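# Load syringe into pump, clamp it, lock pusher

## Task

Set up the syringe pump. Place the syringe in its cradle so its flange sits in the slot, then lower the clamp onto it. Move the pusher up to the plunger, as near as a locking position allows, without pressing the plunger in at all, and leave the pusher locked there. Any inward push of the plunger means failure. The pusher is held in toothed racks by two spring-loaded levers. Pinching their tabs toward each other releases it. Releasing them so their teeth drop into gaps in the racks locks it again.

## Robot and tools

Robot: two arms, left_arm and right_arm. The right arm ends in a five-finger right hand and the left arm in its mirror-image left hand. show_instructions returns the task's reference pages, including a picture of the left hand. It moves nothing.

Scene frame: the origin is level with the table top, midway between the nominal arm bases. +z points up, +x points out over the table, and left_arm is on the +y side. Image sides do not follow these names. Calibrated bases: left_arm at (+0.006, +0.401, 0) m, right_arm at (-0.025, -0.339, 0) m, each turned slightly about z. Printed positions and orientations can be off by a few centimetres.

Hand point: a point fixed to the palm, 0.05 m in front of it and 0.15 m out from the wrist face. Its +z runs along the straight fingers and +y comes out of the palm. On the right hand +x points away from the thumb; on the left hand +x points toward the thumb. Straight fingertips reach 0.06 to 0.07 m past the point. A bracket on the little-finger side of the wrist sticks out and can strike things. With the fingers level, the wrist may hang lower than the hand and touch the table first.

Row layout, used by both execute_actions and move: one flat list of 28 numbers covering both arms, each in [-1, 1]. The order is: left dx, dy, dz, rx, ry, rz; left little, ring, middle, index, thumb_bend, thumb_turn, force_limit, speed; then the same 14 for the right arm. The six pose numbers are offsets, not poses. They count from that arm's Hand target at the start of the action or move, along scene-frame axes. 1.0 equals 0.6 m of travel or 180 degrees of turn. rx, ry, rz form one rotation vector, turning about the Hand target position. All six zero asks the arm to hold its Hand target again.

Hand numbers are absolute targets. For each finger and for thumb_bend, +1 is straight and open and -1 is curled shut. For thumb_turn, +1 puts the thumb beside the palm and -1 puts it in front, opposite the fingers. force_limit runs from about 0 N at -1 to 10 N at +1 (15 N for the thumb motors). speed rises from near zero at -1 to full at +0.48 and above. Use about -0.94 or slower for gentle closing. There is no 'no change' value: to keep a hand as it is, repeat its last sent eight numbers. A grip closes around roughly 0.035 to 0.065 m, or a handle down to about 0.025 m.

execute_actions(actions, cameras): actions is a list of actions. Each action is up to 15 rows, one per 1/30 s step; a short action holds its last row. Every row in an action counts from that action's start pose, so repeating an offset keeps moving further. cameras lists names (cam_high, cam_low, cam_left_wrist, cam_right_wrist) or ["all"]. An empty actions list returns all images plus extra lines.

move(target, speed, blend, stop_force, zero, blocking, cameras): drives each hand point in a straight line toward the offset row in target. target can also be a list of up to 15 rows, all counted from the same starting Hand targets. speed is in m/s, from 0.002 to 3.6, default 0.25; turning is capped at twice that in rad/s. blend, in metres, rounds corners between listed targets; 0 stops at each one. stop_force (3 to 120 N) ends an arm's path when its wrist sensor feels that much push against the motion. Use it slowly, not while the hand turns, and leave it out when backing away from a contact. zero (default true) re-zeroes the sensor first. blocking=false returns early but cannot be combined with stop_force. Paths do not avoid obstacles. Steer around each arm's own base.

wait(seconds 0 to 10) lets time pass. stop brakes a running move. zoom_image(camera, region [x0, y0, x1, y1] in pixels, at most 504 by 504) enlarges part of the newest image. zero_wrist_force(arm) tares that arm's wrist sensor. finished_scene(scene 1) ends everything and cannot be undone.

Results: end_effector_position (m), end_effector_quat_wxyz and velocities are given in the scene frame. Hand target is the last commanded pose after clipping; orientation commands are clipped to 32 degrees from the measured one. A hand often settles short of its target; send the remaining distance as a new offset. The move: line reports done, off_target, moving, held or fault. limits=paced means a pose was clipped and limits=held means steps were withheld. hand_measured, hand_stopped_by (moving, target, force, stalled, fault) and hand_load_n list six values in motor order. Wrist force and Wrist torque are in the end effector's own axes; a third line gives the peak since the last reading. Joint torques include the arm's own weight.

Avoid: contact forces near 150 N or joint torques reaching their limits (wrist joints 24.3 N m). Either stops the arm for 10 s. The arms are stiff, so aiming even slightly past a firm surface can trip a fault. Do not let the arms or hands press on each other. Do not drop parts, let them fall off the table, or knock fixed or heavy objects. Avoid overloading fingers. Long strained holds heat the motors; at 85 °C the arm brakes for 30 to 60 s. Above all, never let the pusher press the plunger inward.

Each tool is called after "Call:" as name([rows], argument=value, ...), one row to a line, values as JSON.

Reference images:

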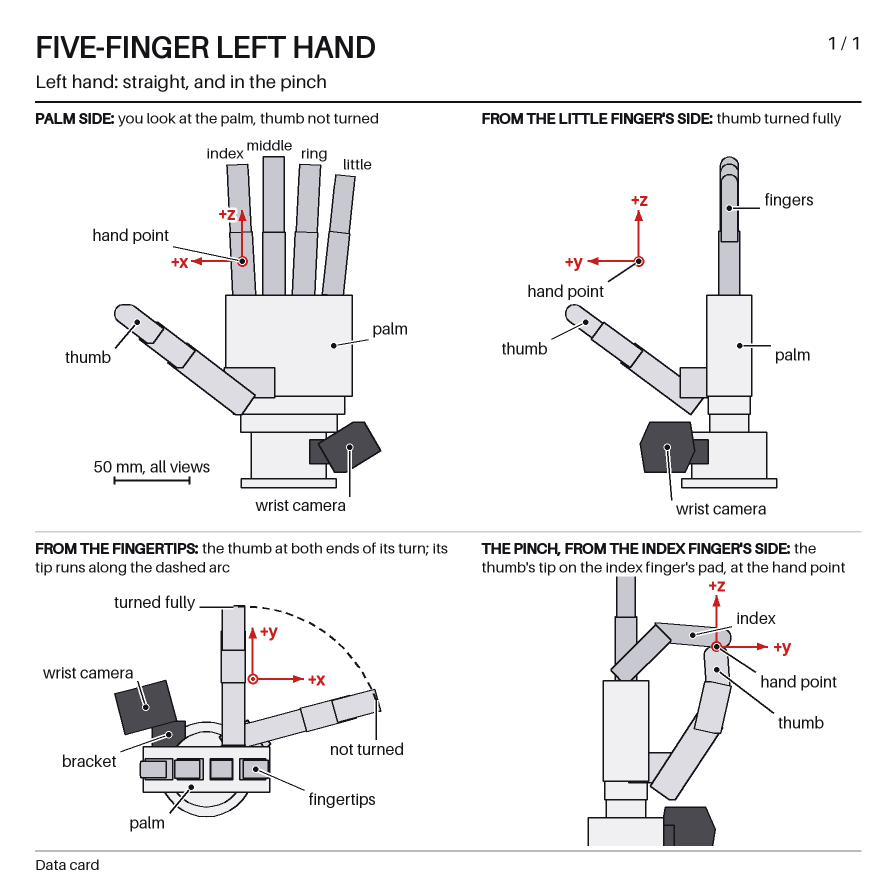

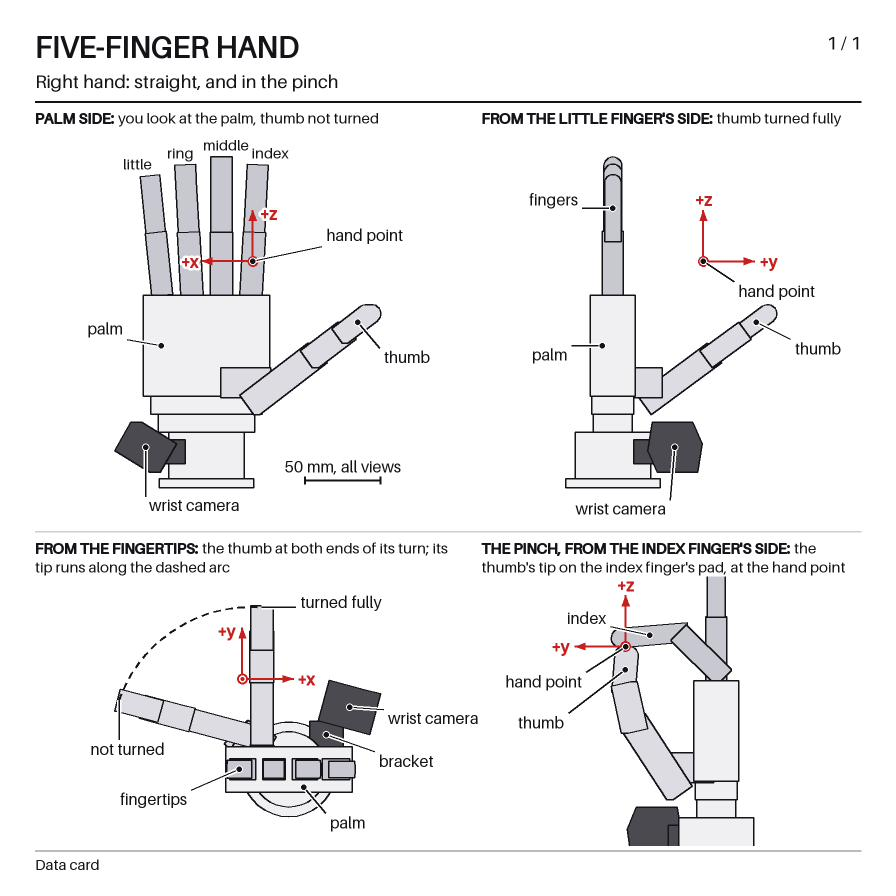

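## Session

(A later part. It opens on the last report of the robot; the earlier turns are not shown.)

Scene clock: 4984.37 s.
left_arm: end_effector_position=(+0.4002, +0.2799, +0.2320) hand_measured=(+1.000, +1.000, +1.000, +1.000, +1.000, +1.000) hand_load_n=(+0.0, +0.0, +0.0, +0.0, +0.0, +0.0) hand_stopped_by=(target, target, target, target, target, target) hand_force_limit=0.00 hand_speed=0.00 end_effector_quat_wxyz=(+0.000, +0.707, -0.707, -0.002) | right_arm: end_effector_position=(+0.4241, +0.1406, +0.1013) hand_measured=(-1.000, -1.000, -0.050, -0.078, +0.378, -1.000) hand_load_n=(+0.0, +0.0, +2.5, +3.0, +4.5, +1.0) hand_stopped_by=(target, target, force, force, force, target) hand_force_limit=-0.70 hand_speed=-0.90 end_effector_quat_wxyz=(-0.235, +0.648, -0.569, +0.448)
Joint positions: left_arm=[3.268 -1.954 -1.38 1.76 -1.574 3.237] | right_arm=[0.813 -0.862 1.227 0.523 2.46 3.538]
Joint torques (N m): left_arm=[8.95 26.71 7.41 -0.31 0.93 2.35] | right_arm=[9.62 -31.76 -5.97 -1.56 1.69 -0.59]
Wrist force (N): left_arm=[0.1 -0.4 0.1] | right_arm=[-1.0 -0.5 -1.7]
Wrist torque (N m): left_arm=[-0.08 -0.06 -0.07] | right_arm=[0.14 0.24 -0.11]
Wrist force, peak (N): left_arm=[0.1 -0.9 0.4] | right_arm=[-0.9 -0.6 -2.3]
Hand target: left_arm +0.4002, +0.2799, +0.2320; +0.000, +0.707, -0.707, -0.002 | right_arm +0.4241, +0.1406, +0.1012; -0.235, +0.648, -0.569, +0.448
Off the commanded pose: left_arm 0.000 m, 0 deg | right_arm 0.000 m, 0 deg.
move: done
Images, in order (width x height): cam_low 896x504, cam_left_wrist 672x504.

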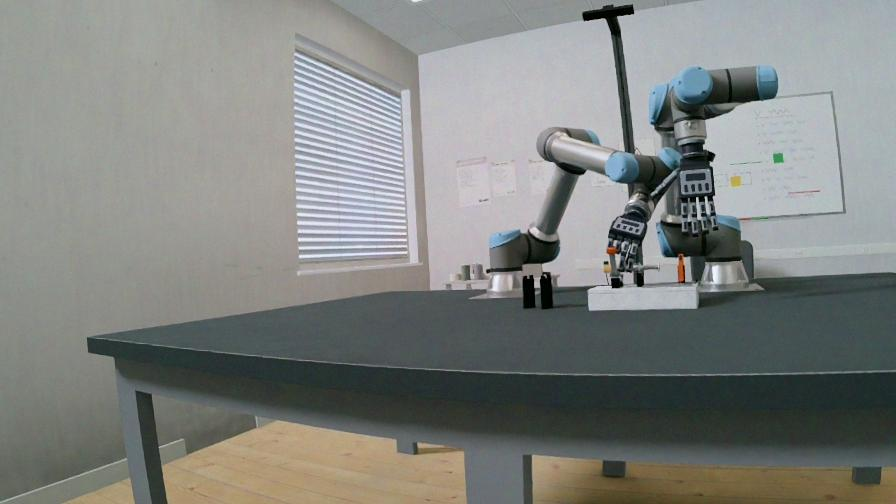

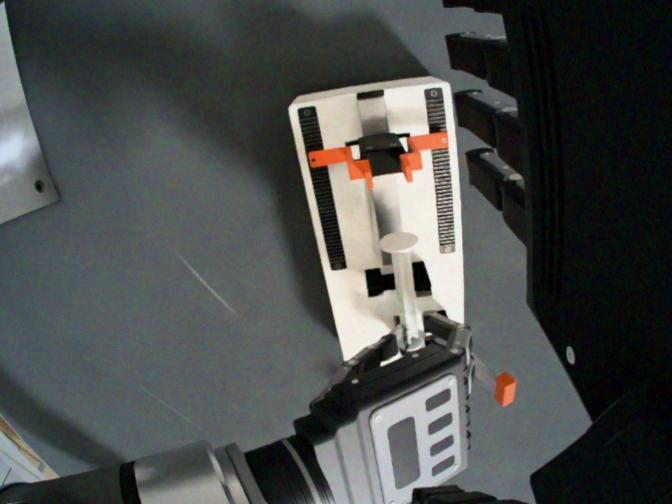

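Call:
move([
  [0,0,0,0,0,0,1,1,1,1,1,1,0,0,0,0,-0.006,0,0,0,-1,-1,-0.3,-0.3,-0.12,-1,-0.7,-0.9],
  [0,0,0,0,0,0,1,1,1,1,1,1,0,0,0,0.0033,-0.0108,-0.0333,0.0018,0,-1,-1,-0.3,-0.3,-0.12,-1,-0.7,-0.9],
], speed=0.02, cameras=["cam_low","cam_left_wrist"])

Call:
zoom_image(camera="cam_low", region=[634, 264, 646, 280])

Call:
zoom_image(camera="cam_left_wrist", region=[360, 230, 450, 330])

Call:
zoom_image(camera="cam_low", region=[600, 245, 660, 295])

Scene clock: 5008.30 s.
left_arm: end_effector_position=(+0.4002, +0.2799, +0.2320) hand_measured=(+1.000, +1.000, +1.000, +1.000, +1.000, +1.000) hand_load_n=(+0.0, +0.0, +0.0, +0.0, +0.0, +0.0) hand_stopped_by=(target, target, target, target, target, target) hand_force_limit=0.00 hand_speed=0.00 end_effector_quat_wxyz=(+0.000, +0.707, -0.707, -0.002) | right_arm: end_effector_position=(+0.4241, +0.1426, +0.0947) hand_measured=(-1.000, -1.000, -0.050, -0.078, +0.378, -1.000) hand_load_n=(+0.0, +0.0, +2.5, +0.0, +5.5, -2.5) hand_stopped_by=(target, target, force, force, force, target) hand_force_limit=-0.70 hand_speed=-0.90 end_effector_quat_wxyz=(-0.200, +0.661, -0.546, +0.475)
Joint positions: left_arm=[3.268 -1.954 -1.38 1.76 -1.574 3.237] | right_arm=[0.835 -0.795 1.147 0.591 2.524 3.503]
Joint torques (N m): left_arm=[9.02 26.89 6.36 -0.32 0.99 2.1] | right_arm=[11.98 -34.45 -28.14 3.69 2.67 -1.55]
Wrist force (N): left_arm=[0.0 -0.5 0.2] | right_arm=[1.5 1.1 -4.1]
Wrist torque (N m): left_arm=[-0.10 -0.05 -0.07] | right_arm=[0.17 0.29 -0.14]
Wrist force, peak (N): left_arm=[0.6 -0.8 0.1] | right_arm=[1.5 1.1 -4.1]
Hand target: left_arm +0.4002, +0.2799, +0.2320; +0.000, +0.707, -0.707, -0.002 | right_arm +0.4241, +0.1426, +0.0947; -0.199, +0.661, -0.546, +0.475
Off the commanded pose: left_arm 0.000 m, 0 deg | right_arm 0.000 m, 0 deg.
move: done
Images, in order (width x height): cam_low 896x504, cam_left_wrist 672x504.

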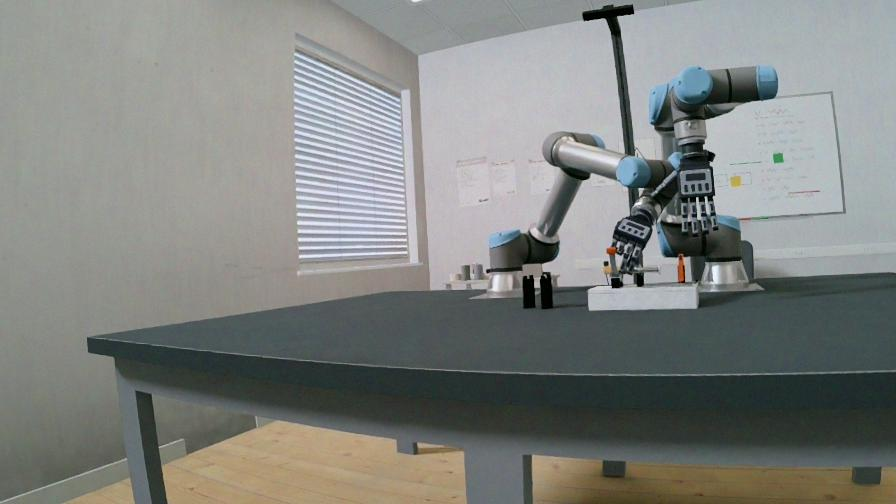

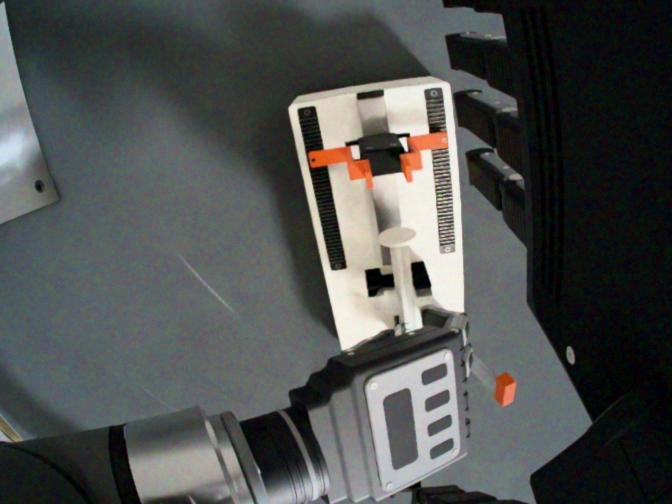

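Scaled by 31.500 from the camera's 896x504 image, which has a finer 1280x720 frame.

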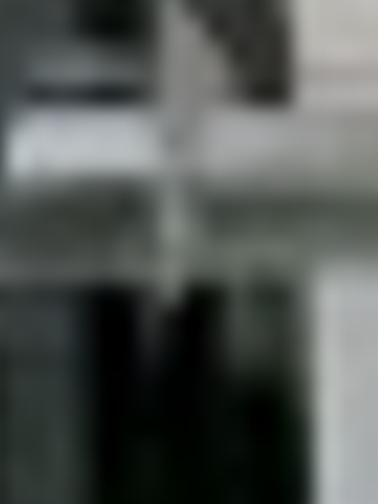

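Scaled by 5.040 from the camera's 672x504 image, which has a finer 960x720 frame.

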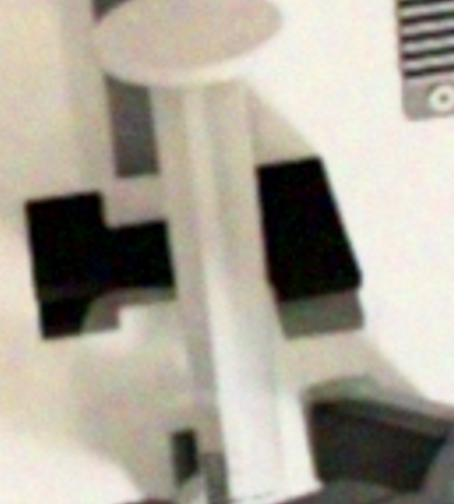

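Scaled by 8.400 from the camera's 896x504 image, which has a finer 1280x720 frame.

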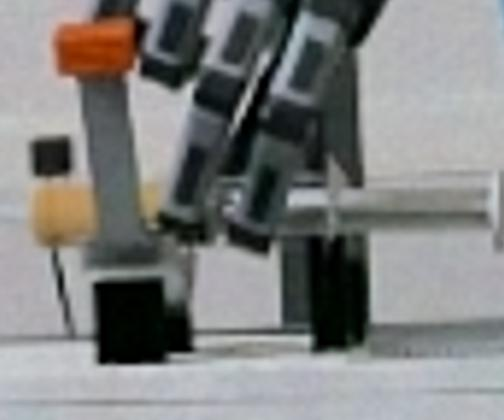

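Call:
execute_actions(actions=[], cameras=["cam_right_wrist","cam_high","cam_left_wrist","cam_low"])

Call:
zoom_image(camera="cam_right_wrist", region=[330, 130, 530, 400])

Call:
zoom_image(camera="cam_left_wrist", region=[340, 270, 480, 370])

Call:
zoom_image(camera="cam_high", region=[480, 205, 520, 240])

Call:
zoom_image(camera="cam_low", region=[606, 258, 640, 290])

Scene clock: 5053.80 s.
left_arm: end_effector_position=(+0.4002, +0.2799, +0.2320) hand_measured=(+1.000, +1.000, +1.000, +1.000, +1.000, +1.000) hand_load_n=(+0.0, +0.0, +0.0, +0.0, -0.5, +0.0) hand_stopped_by=(target, target, target, target, target, target) hand_force_limit=0.00 hand_speed=0.00 end_effector_quat_wxyz=(+0.000, +0.707, -0.707, -0.002) | right_arm: end_effector_position=(+0.4241, +0.1426, +0.0947) hand_measured=(-1.000, -1.000, -0.050, -0.078, +0.378, -1.000) hand_load_n=(+0.0, +0.0, +2.5, +0.0, +5.5, -3.0) hand_stopped_by=(target, target, force, force, force, target) hand_force_limit=-0.70 hand_speed=-0.90 end_effector_quat_wxyz=(-0.199, +0.661, -0.546, +0.475)
Joint positions: left_arm=[3.268 -1.954 -1.38 1.76 -1.574 3.237] | right_arm=[0.835 -0.795 1.147 0.591 2.524 3.503]
Joint velocities: within noise
Joint torques (N m): left_arm=[8.52 26.05 7.03 -0.47 1.12 2.11] | right_arm=[11.94 -33.3 -26.09 3.44 2.42 -1.48]
Motor temperatures (°C): left_arm=[27 28 25 36 36 28] | right_arm=[26 31 27 32 35 32]
Wrist force (N): left_arm=[0.2 -0.5 0.1] | right_arm=[1.6 1.2 -3.7]
Wrist torque (N m): left_arm=[-0.08 -0.09 -0.06] | right_arm=[0.17 0.29 -0.13]
Wrist force, peak (N): left_arm=[0.3 -0.9 0.4] | right_arm=[1.5 1.5 -4.3]
Hand target: left_arm +0.4002, +0.2799, +0.2320; +0.000, +0.707, -0.707, -0.002 | right_arm +0.4241, +0.1426, +0.0947; -0.199, +0.661, -0.546, +0.475
Off the commanded pose: left_arm 0.000 m, 0 deg | right_arm 0.000 m, 0 deg.

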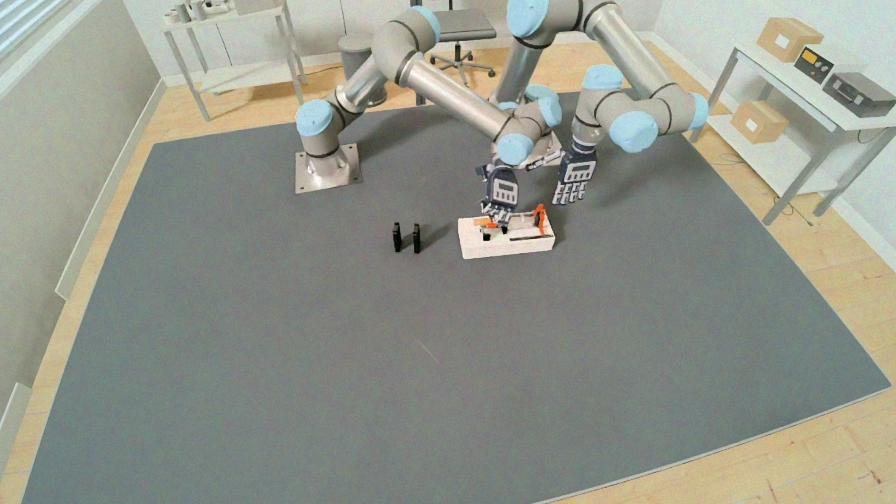

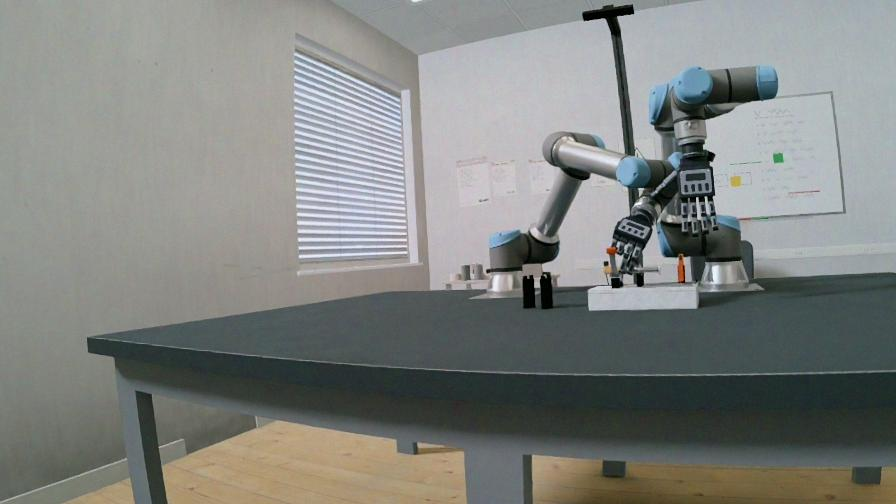

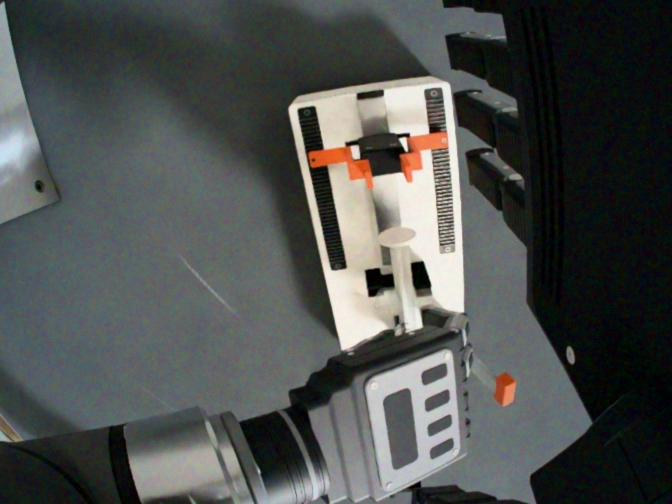

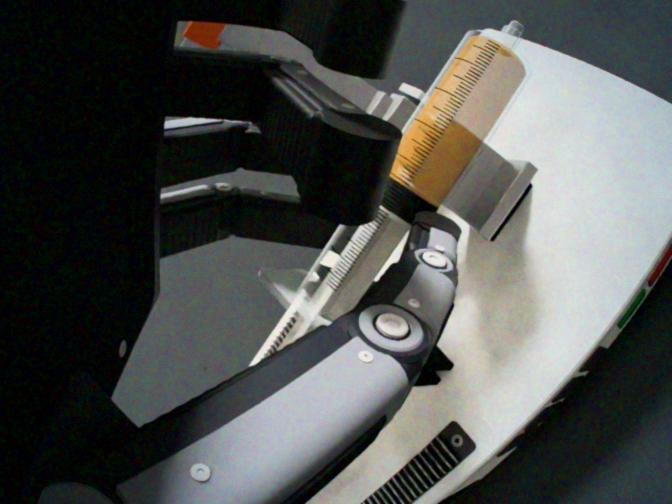

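Scaled by 1.867 from the camera's 672x504 image, which has a finer 960x720 frame.

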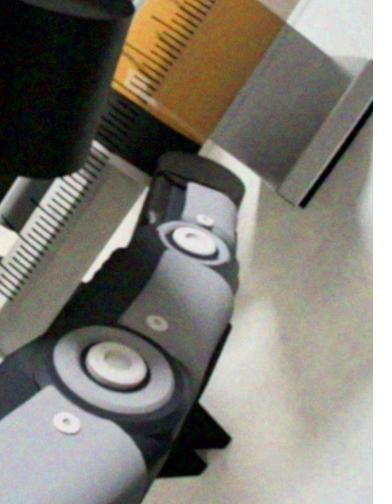

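Scaled by 3.600 from the camera's 672x504 image, which has a finer 960x720 frame.

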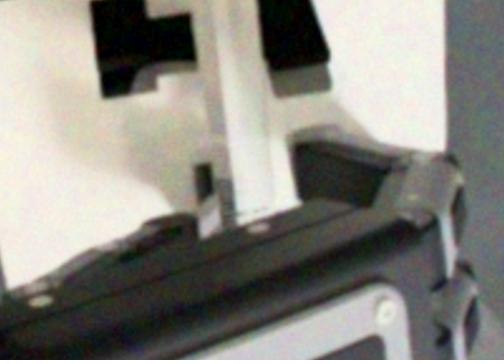

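Scaled by 12.600 from the camera's 896x504 image, which has a finer 1280x720 frame.

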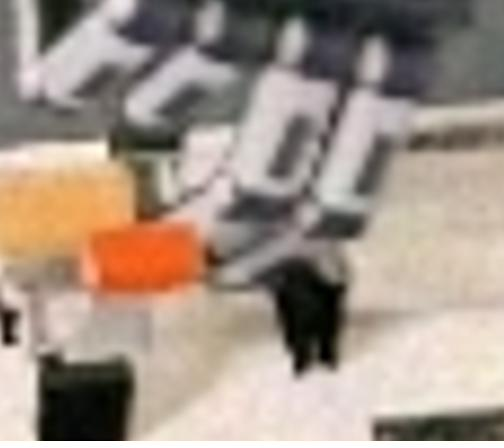

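Scaled by 14.824 from the camera's 896x504 image, which has a finer 1280x720 frame.

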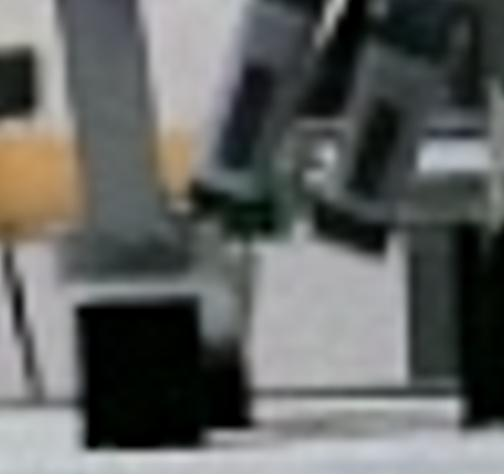

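Call:
move([
  [0,0,0,0,0,0,1,1,1,1,1,1,0,0,0,-0.0033,0.0048,0.0333,-0.0018,0,-1,-1,-0.3,-0.3,-0.12,-1,-0.7,-0.9],
  [0,0,0,0,0,0,1,1,1,1,1,1,0,0,0,-0.0033,0.0505,0.0333,-0.0018,0,-1,-1,-0.3,-0.3,-0.12,-1,-0.7,-0.9],
], speed=[0.02,0.04], cameras=["cam_low","cam_left_wrist"])

Call:
zoom_image(camera="cam_low", region=[600, 235, 672, 295])

Call:
zoom_image(camera="cam_left_wrist", region=[360, 230, 480, 400])

Scene clock: 5187.70 s.
left_arm: end_effector_position=(+0.4002, +0.2799, +0.2320) hand_measured=(+1.000, +1.000, +1.000, +1.000, +1.000, +1.000) hand_load_n=(+0.0, +0.0, +0.0, +0.0, +0.0, +0.0) hand_stopped_by=(target, target, target, target, target, target) hand_force_limit=0.00 hand_speed=0.00 end_effector_quat_wxyz=(+0.000, +0.707, -0.707, -0.002) | right_arm: end_effector_position=(+0.4241, +0.1406, +0.1250) hand_measured=(-1.000, -1.000, -0.050, -0.078, +0.378, -1.000) hand_load_n=(+0.0, +0.0, +2.0, +2.5, +4.0, +0.5) hand_stopped_by=(target, target, force, force, force, target) hand_force_limit=-0.70 hand_speed=-0.90 end_effector_quat_wxyz=(-0.235, +0.648, -0.569, +0.448)
Joint positions: left_arm=[3.268 -1.954 -1.38 1.76 -1.574 3.237] | right_arm=[0.813 -0.882 1.198 0.572 2.46 3.538]
Joint torques (N m): left_arm=[8.1 26.54 6.8 -0.28 0.9 2.19] | right_arm=[-9.94 -52.1 -24.36 4.68 -0.12 1.52]
Wrist force (N): left_arm=[0.6 -0.3 -0.1] | right_arm=[-0.9 -0.5 -1.7]
Wrist torque (N m): left_arm=[-0.05 -0.15 -0.05] | right_arm=[0.14 0.23 -0.19]
Wrist force, peak (N): left_arm=[0.2 -0.9 0.3] | right_arm=[1.6 1.4 -4.3]
Hand target: left_arm +0.4002, +0.2799, +0.2320; +0.000, +0.707, -0.707, -0.002 | right_arm +0.4241, +0.1406, +0.1250; -0.235, +0.648, -0.569, +0.448
Off the commanded pose: left_arm 0.000 m, 0 deg | right_arm 0.000 m, 0 deg.
move: done
Images, in order (width x height): cam_low 896x504, cam_left_wrist 672x504.

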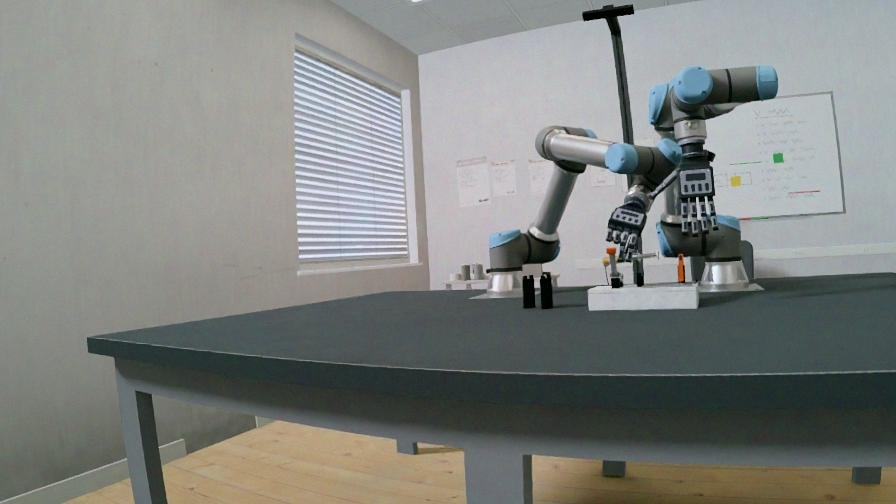

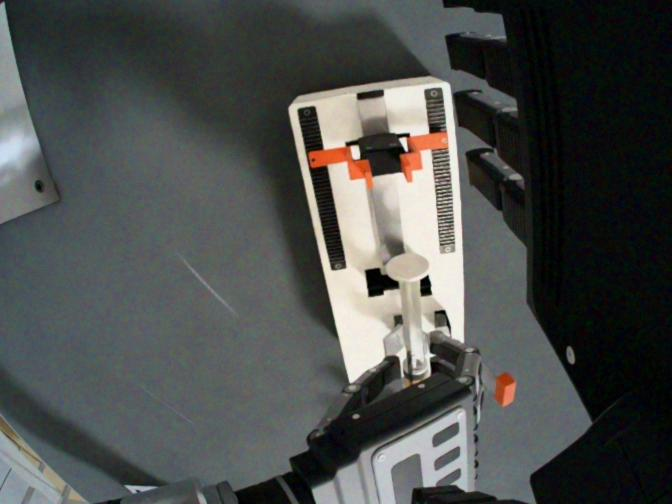

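Scaled by 7.000 from the camera's 896x504 image, which has a finer 1280x720 frame.

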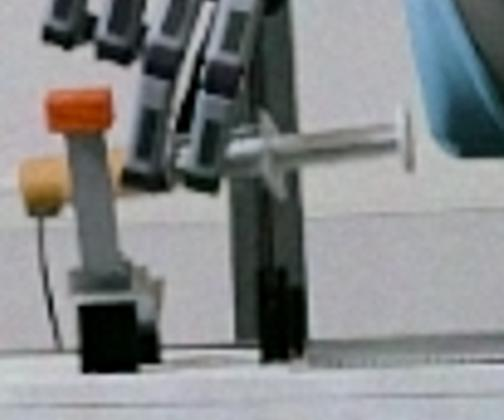

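Scaled by 2.965 from the camera's 672x504 image, which has a finer 960x720 frame.

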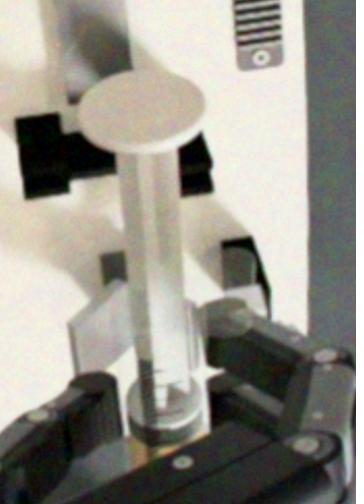

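Call:
move([
  [0,0,0.03,0,0,0,1,1,1,1,1,1,0,0,0,0.004,0.03,-0.0361,0.002,0,-1,-1,-0.3,-0.3,-0.12,-1,-0.7,-0.9],
  [-0.1833,-0.05,0.03,0,0,0,1,1,1,1,1,1,0,0,-0.2318,-0.0843,0.03,-0.0361,0.002,0,-1,-1,-0.3,-0.3,-0.12,-1,-0.7,-0.9],
  [-0.1833,-0.05,0.0,0,0,0,1,1,1,1,1,1,0,0,-0.2318,-0.0843,-0.1,-0.0361,0.002,0,-1,-1,-0.3,-0.3,-0.12,-1,-0.7,-0.9],
], speed=[0.05,0.12,0.08], cameras=["cam_low","cam_left_wrist"])

Call:
zoom_image(camera="cam_low", region=[560, 220, 680, 310])

Call:
zoom_image(camera="cam_left_wrist", region=[300, 230, 480, 400])

Scene clock: 5297.73 s.
left_arm: end_effector_position=(+0.2902, +0.2499, +0.2386) hand_measured=(+1.000, +1.000, +1.000, +1.000, +1.000, +1.000) hand_load_n=(+0.0, +0.0, +0.0, +0.0, +0.0, +0.0) hand_stopped_by=(target, target, target, target, target, target) hand_force_limit=0.00 hand_speed=0.00 end_effector_quat_wxyz=(+0.000, +0.707, -0.707, -0.002) | right_arm: end_effector_position=(+0.2849, +0.0899, +0.1076) hand_measured=(-1.000, -1.000, -0.050, -0.078, +0.378, -1.000) hand_load_n=(+0.5, +0.0, +2.0, +2.5, +4.0, +0.5) hand_stopped_by=(target, target, force, force, force, target) hand_force_limit=-0.70 hand_speed=-0.90 end_effector_quat_wxyz=(-0.196, +0.662, -0.544, +0.477)
Joint positions: left_arm=[3.21 -1.711 -1.675 1.812 -1.574 3.179] | right_arm=[0.994 -0.986 1.5 0.648 2.607 3.754]
Joint torques (N m): left_arm=[-7.15 14.59 6.33 -0.27 1.17 -2.13] | right_arm=[10.56 -45.78 -25.67 5.3 2.5 0.35]
Wrist force (N): left_arm=[0.6 -0.6 -0.1] | right_arm=[-1.2 -0.2 -1.7]
Wrist torque (N m): left_arm=[-0.10 -0.14 0.04] | right_arm=[0.20 0.29 -0.20]
Wrist force, peak (N): left_arm=[0.0 -1.1 -0.2] | right_arm=[-2.3 1.9 -0.6]
Hand target: left_arm +0.2902, +0.2499, +0.2386; +0.000, +0.707, -0.707, -0.002 (not the last commanded pose) | right_arm +0.2849, +0.0899, +0.1076; -0.196, +0.662, -0.544, +0.477 (not the last commanded pose)
Off the commanded pose: left_arm 0.007 m, 0 deg | right_arm 0.043 m, 0 deg.
move: held (right_arm; a check stopped the path), off_target (left_arm; braked when a check withheld steps of right_arm); path passed 2 of 3 targets; limits=held
pose unreachable (right arm): on one or more control steps of this call, first in action 0 (counted from 0), this arm could not follow its commanded pose, so it was not sent that pose on those steps. It may still have moved: this result reports where it is.
cause: moving toward the commanded pose would bring a part of the arm too close to another arm (a part of this arm just beyond joint 3 (elbow) and a part of the left arm just beyond its joint 6 (wrist 3), 13 mm apart when this arm was first held).
Images, in order (width x height): cam_low 896x504, cam_left_wrist 672x504.

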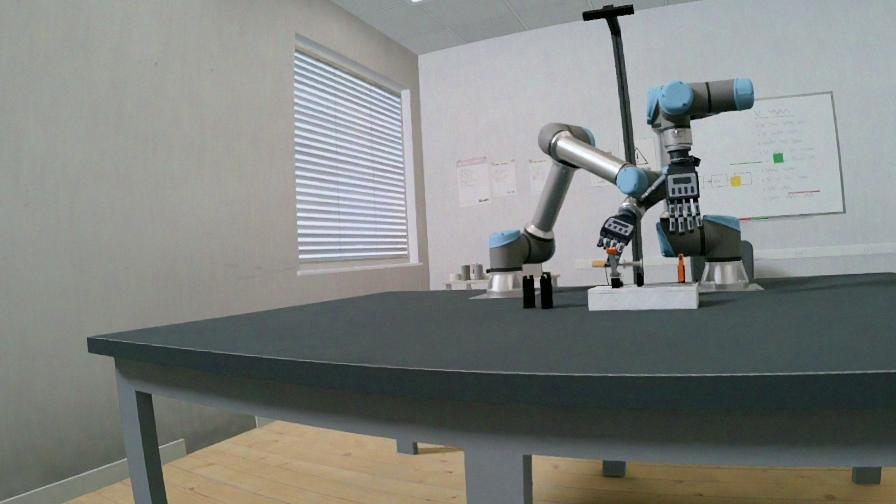

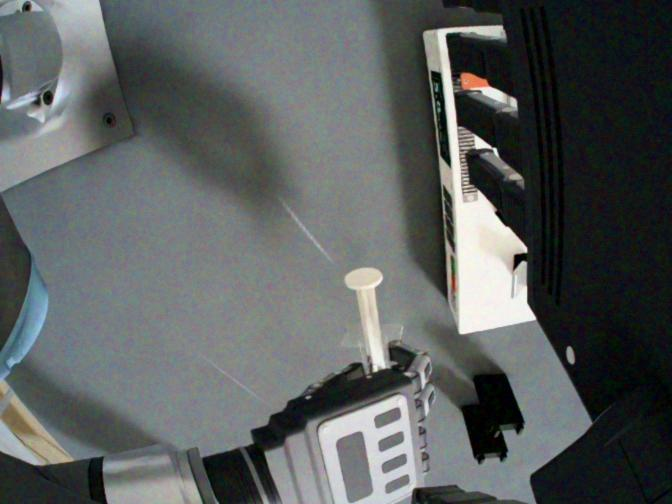

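Scaled by 4.200 from the camera's 896x504 image, which has a finer 1280x720 frame.

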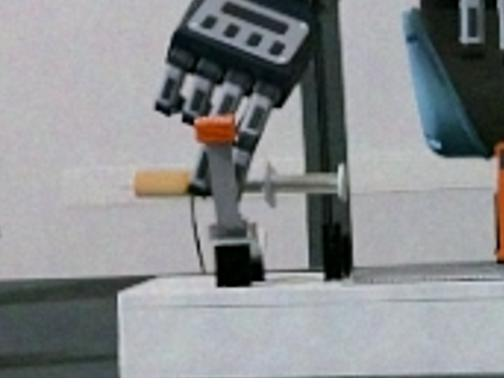

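Scaled by 2.800 from the camera's 672x504 image, which has a finer 960x720 frame.

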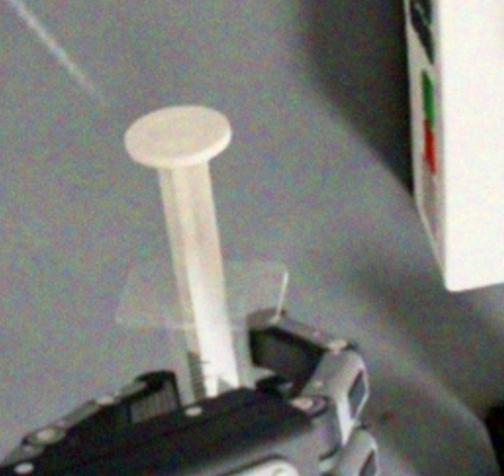

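Call:
move(target=[0,0.1333,0.03,0,0,0,1,1,1,1,1,1,0,0,0,0,0,0,0,0,-1,-1,-0.3,-0.3,-0.12,-1,-0.7,-0.9], speed=0.12, cameras=[])

Call:
move(target=[0,0,0,0,0,0,1,1,1,1,1,1,0,0,0,0,-0.1127,0,0,0,-1,-1,-0.3,-0.3,-0.12,-1,-0.7,-0.9], speed=0.06, cameras=["cam_low","cam_left_wrist"])

Call:
zoom_image(camera="cam_left_wrist", region=[300, 230, 480, 400])

Scene clock: 5307.03 s.
left_arm: end_effector_position=(+0.2902, +0.3299, +0.2566) hand_measured=(+1.000, +1.000, +1.000, +1.000, +1.000, +1.000) hand_load_n=(-0.5, +0.0, +0.0, +0.0, +0.0, +0.0) hand_stopped_by=(target, target, target, target, target, target) hand_force_limit=0.00 hand_speed=0.00 end_effector_quat_wxyz=(+0.000, +0.707, -0.707, -0.002) | right_arm: end_effector_position=(+0.2849, +0.0899, +0.1076) hand_measured=(-1.000, -1.000, -0.050, -0.078, +0.378, -1.000) hand_load_n=(+0.0, +0.0, +2.0, +2.0, +4.0, +0.5) hand_stopped_by=(target, target, force, force, force, target) hand_force_limit=-0.70 hand_speed=-0.90 end_effector_quat_wxyz=(-0.196, +0.662, -0.544, +0.477)
Joint positions: left_arm=[3.45 -1.656 -1.689 1.773 -1.574 3.418] | right_arm=[0.994 -0.986 1.5 0.648 2.607 3.754]
Joint torques (N m): left_arm=[7.28 33.82 29.61 -4.31 1.32 2.13] | right_arm=[4.01 -46.68 -24.21 5.05 0.29 -1.08]
Wrist force (N): left_arm=[0.2 -0.7 0.3] | right_arm=[-1.3 -0.4 -1.6]
Wrist torque (N m): left_arm=[-0.13 -0.06 -0.07] | right_arm=[0.16 0.29 -0.21]
Wrist force, peak (N): left_arm=[1.1 -0.3 0.6] | right_arm=[-1.7 -0.4 -2.0]
Hand target: left_arm +0.2902, +0.3299, +0.2566; +0.000, +0.707, -0.707, -0.002 | right_arm +0.2849, +0.0899, +0.1076; -0.196, +0.662, -0.544, +0.477
Off the commanded pose: left_arm 0.000 m, 0 deg | right_arm 0.000 m, 0 deg.
move: done
No camera images: "cameras" was empty.

Scene clock: 5308.60 s.
left_arm: end_effector_position=(+0.2902, +0.3299, +0.2566) hand_measured=(+1.000, +1.000, +1.000, +1.000, +1.000, +1.000) hand_load_n=(+0.0, +0.0, +0.0, +0.0, +0.0, +0.0) hand_stopped_by=(target, target, target, target, target, target) hand_force_limit=0.00 hand_speed=0.00 end_effector_quat_wxyz=(+0.000, +0.707, -0.707, -0.002) | right_arm: end_effector_position=(+0.2849, +0.0899, +0.0401) hand_measured=(-1.000, -1.000, -0.050, -0.078, +0.378, -1.000) hand_load_n=(+0.0, +0.0, +2.0, +2.0, +4.0, +1.0) hand_stopped_by=(target, target, force, force, force, target) hand_force_limit=-0.70 hand_speed=-0.90 end_effector_quat_wxyz=(-0.196, +0.662, -0.544, +0.477)
Joint positions: left_arm=[3.45 -1.656 -1.689 1.773 -1.574 3.418] | right_arm=[0.994 -0.898 1.552 0.509 2.607 3.754]
Joint torques (N m): left_arm=[8.93 33.49 29.56 -4.36 1.41 2.16] | right_arm=[8.22 -27.61 -3.16 -1 2.78 -1.67]
Wrist force (N): left_arm=[-0.1 -0.3 0.3] | right_arm=[-1.6 -0.2 -1.6]
Wrist torque (N m): left_arm=[-0.07 -0.02 -0.10] | right_arm=[0.18 0.35 -0.21]
Wrist force, peak (N): left_arm=[0.2 -0.8 0.1] | right_arm=[-1.1 -1.3 -2.0]
Hand target: left_arm +0.2902, +0.3299, +0.2566; +0.000, +0.707, -0.707, -0.002 | right_arm +0.2849, +0.0899, +0.0400; -0.196, +0.662, -0.544, +0.477
Off the commanded pose: left_arm 0.000 m, 0 deg | right_arm 0.000 m, 0 deg.
move: done
Images, in order (width x height): cam_low 896x504, cam_left_wrist 672x504.

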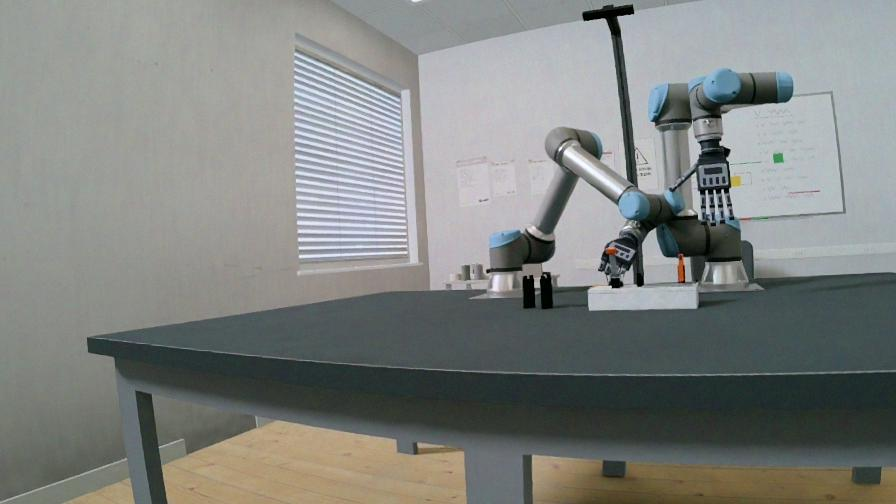

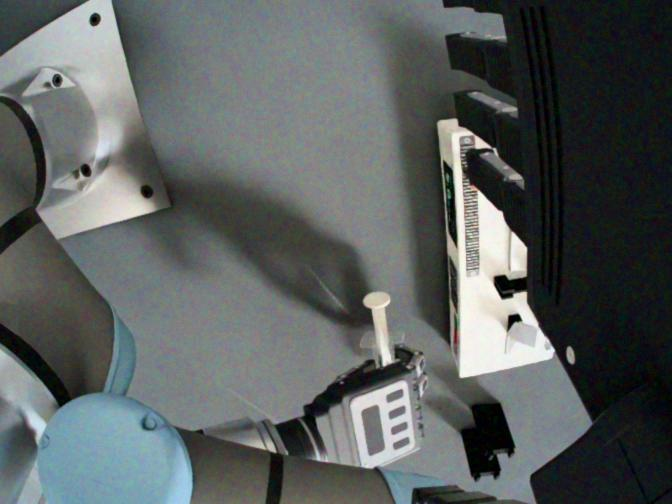

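Scaled by 2.800 from the camera's 672x504 image, which has a finer 960x720 frame.

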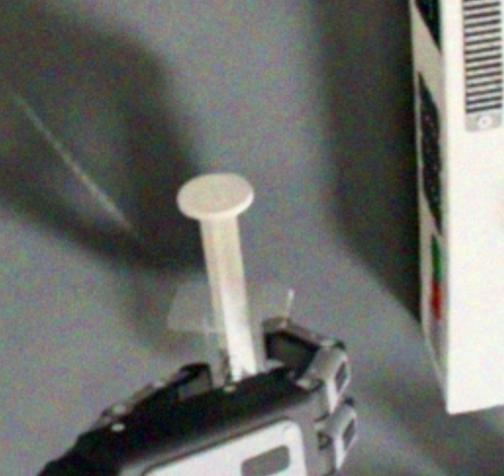

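Call:
move(target=[0,0,0,0,0,0,1,1,1,1,1,1,0,0,0,0,-0.0292,0,0,0,-1,-1,-0.3,-0.3,-0.12,-1,-0.7,-0.9], speed=0.012, stop_force=3, cameras=["cam_low","cam_left_wrist"])

Call:
zoom_image(camera="cam_left_wrist", region=[320, 270, 440, 400])

Scene clock: 5316.93 s.
left_arm: end_effector_position=(+0.2902, +0.3299, +0.2566) hand_measured=(+1.000, +1.000, +1.000, +1.000, +1.000, +1.000) hand_load_n=(+0.0, +0.0, +0.0, +0.0, +0.0, +0.0) hand_stopped_by=(target, target, target, target, target, target) hand_force_limit=0.00 hand_speed=0.00 end_effector_quat_wxyz=(+0.000, +0.707, -0.707, -0.002) | right_arm: end_effector_position=(+0.2849, +0.0899, +0.0348) hand_measured=(-1.000, -1.000, -0.050, -0.078, +0.378, -1.000) hand_load_n=(+0.0, +0.0, +2.5, +2.5, +4.0, +0.5) hand_stopped_by=(target, target, force, force, force, target) hand_force_limit=-0.70 hand_speed=-0.90 end_effector_quat_wxyz=(-0.196, +0.662, -0.544, +0.477)
Joint positions: left_arm=[3.45 -1.656 -1.689 1.773 -1.574 3.418] | right_arm=[0.994 -0.891 1.555 0.498 2.607 3.754]
Joint torques (N m): left_arm=[8.46 33.76 28.9 -4.1 1.29 2] | right_arm=[-8.6 -48.3 -22.44 4.95 1.74 -0.18]
Wrist force (N): left_arm=[0.1 -0.5 0.1] | right_arm=[-1.5 -0.2 -1.7]
Wrist torque (N m): left_arm=[-0.08 -0.05 -0.08] | right_arm=[0.19 0.34 -0.20]
Wrist force, peak (N): left_arm=[0.1 -0.8 -0.5] | right_arm=[-1.6 -0.5 -2.0]
Hand target: left_arm +0.2902, +0.3299, +0.2566; +0.000, +0.707, -0.707, -0.002 | right_arm +0.2849, +0.0899, +0.0348; -0.196, +0.662, -0.544, +0.477 (not the last commanded pose)
Off the commanded pose: left_arm 0.000 m, 0 deg | right_arm 0.012 m, 0 deg.
move: held (right_arm; a check stopped the path); limits=held
pose unreachable (right arm): on one or more control steps of this call, first in action 0 (counted from 0), this arm could not follow its commanded pose, so it was not sent that pose on those steps. It may still have moved: this result reports where it is.
cause: moving toward the commanded pose would bring a part of the arm too close to another arm (a part of this arm just beyond joint 5 (wrist 2) and a part of the left arm just beyond its joint 2 (shoulder lift), where that arm would come to rest).
Images, in order (width x height): cam_low 896x504, cam_left_wrist 672x504.

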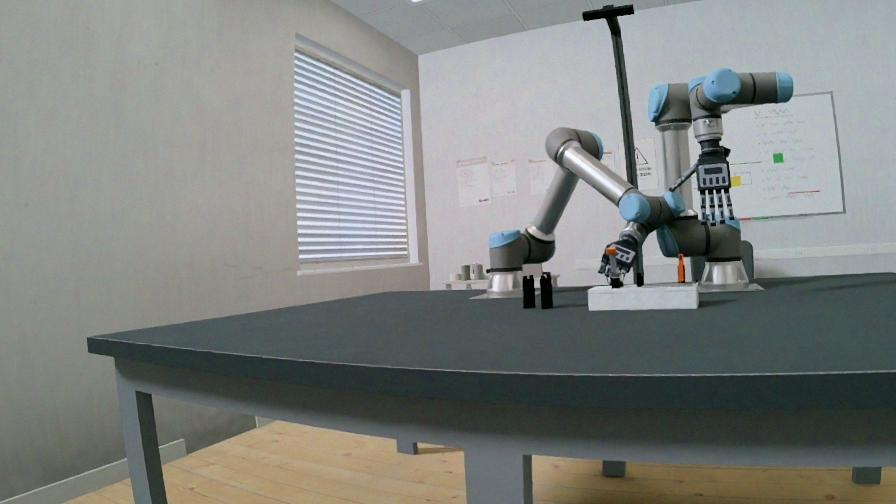

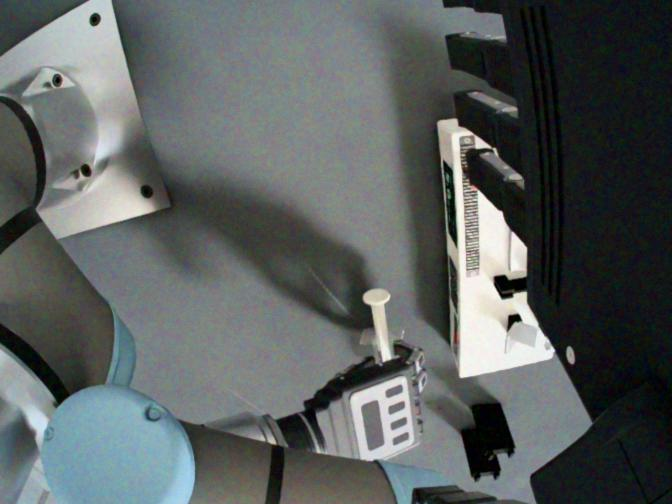

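Scaled by 3.877 from the camera's 672x504 image, which has a finer 960x720 frame.

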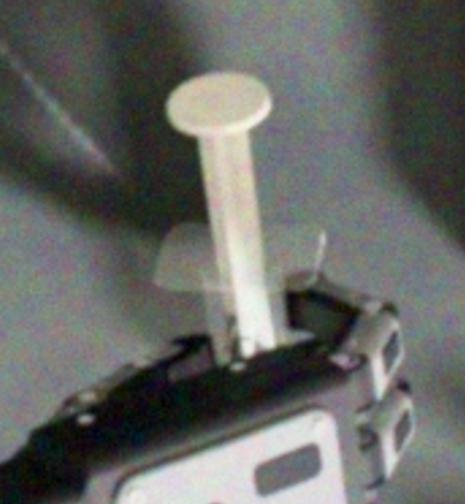

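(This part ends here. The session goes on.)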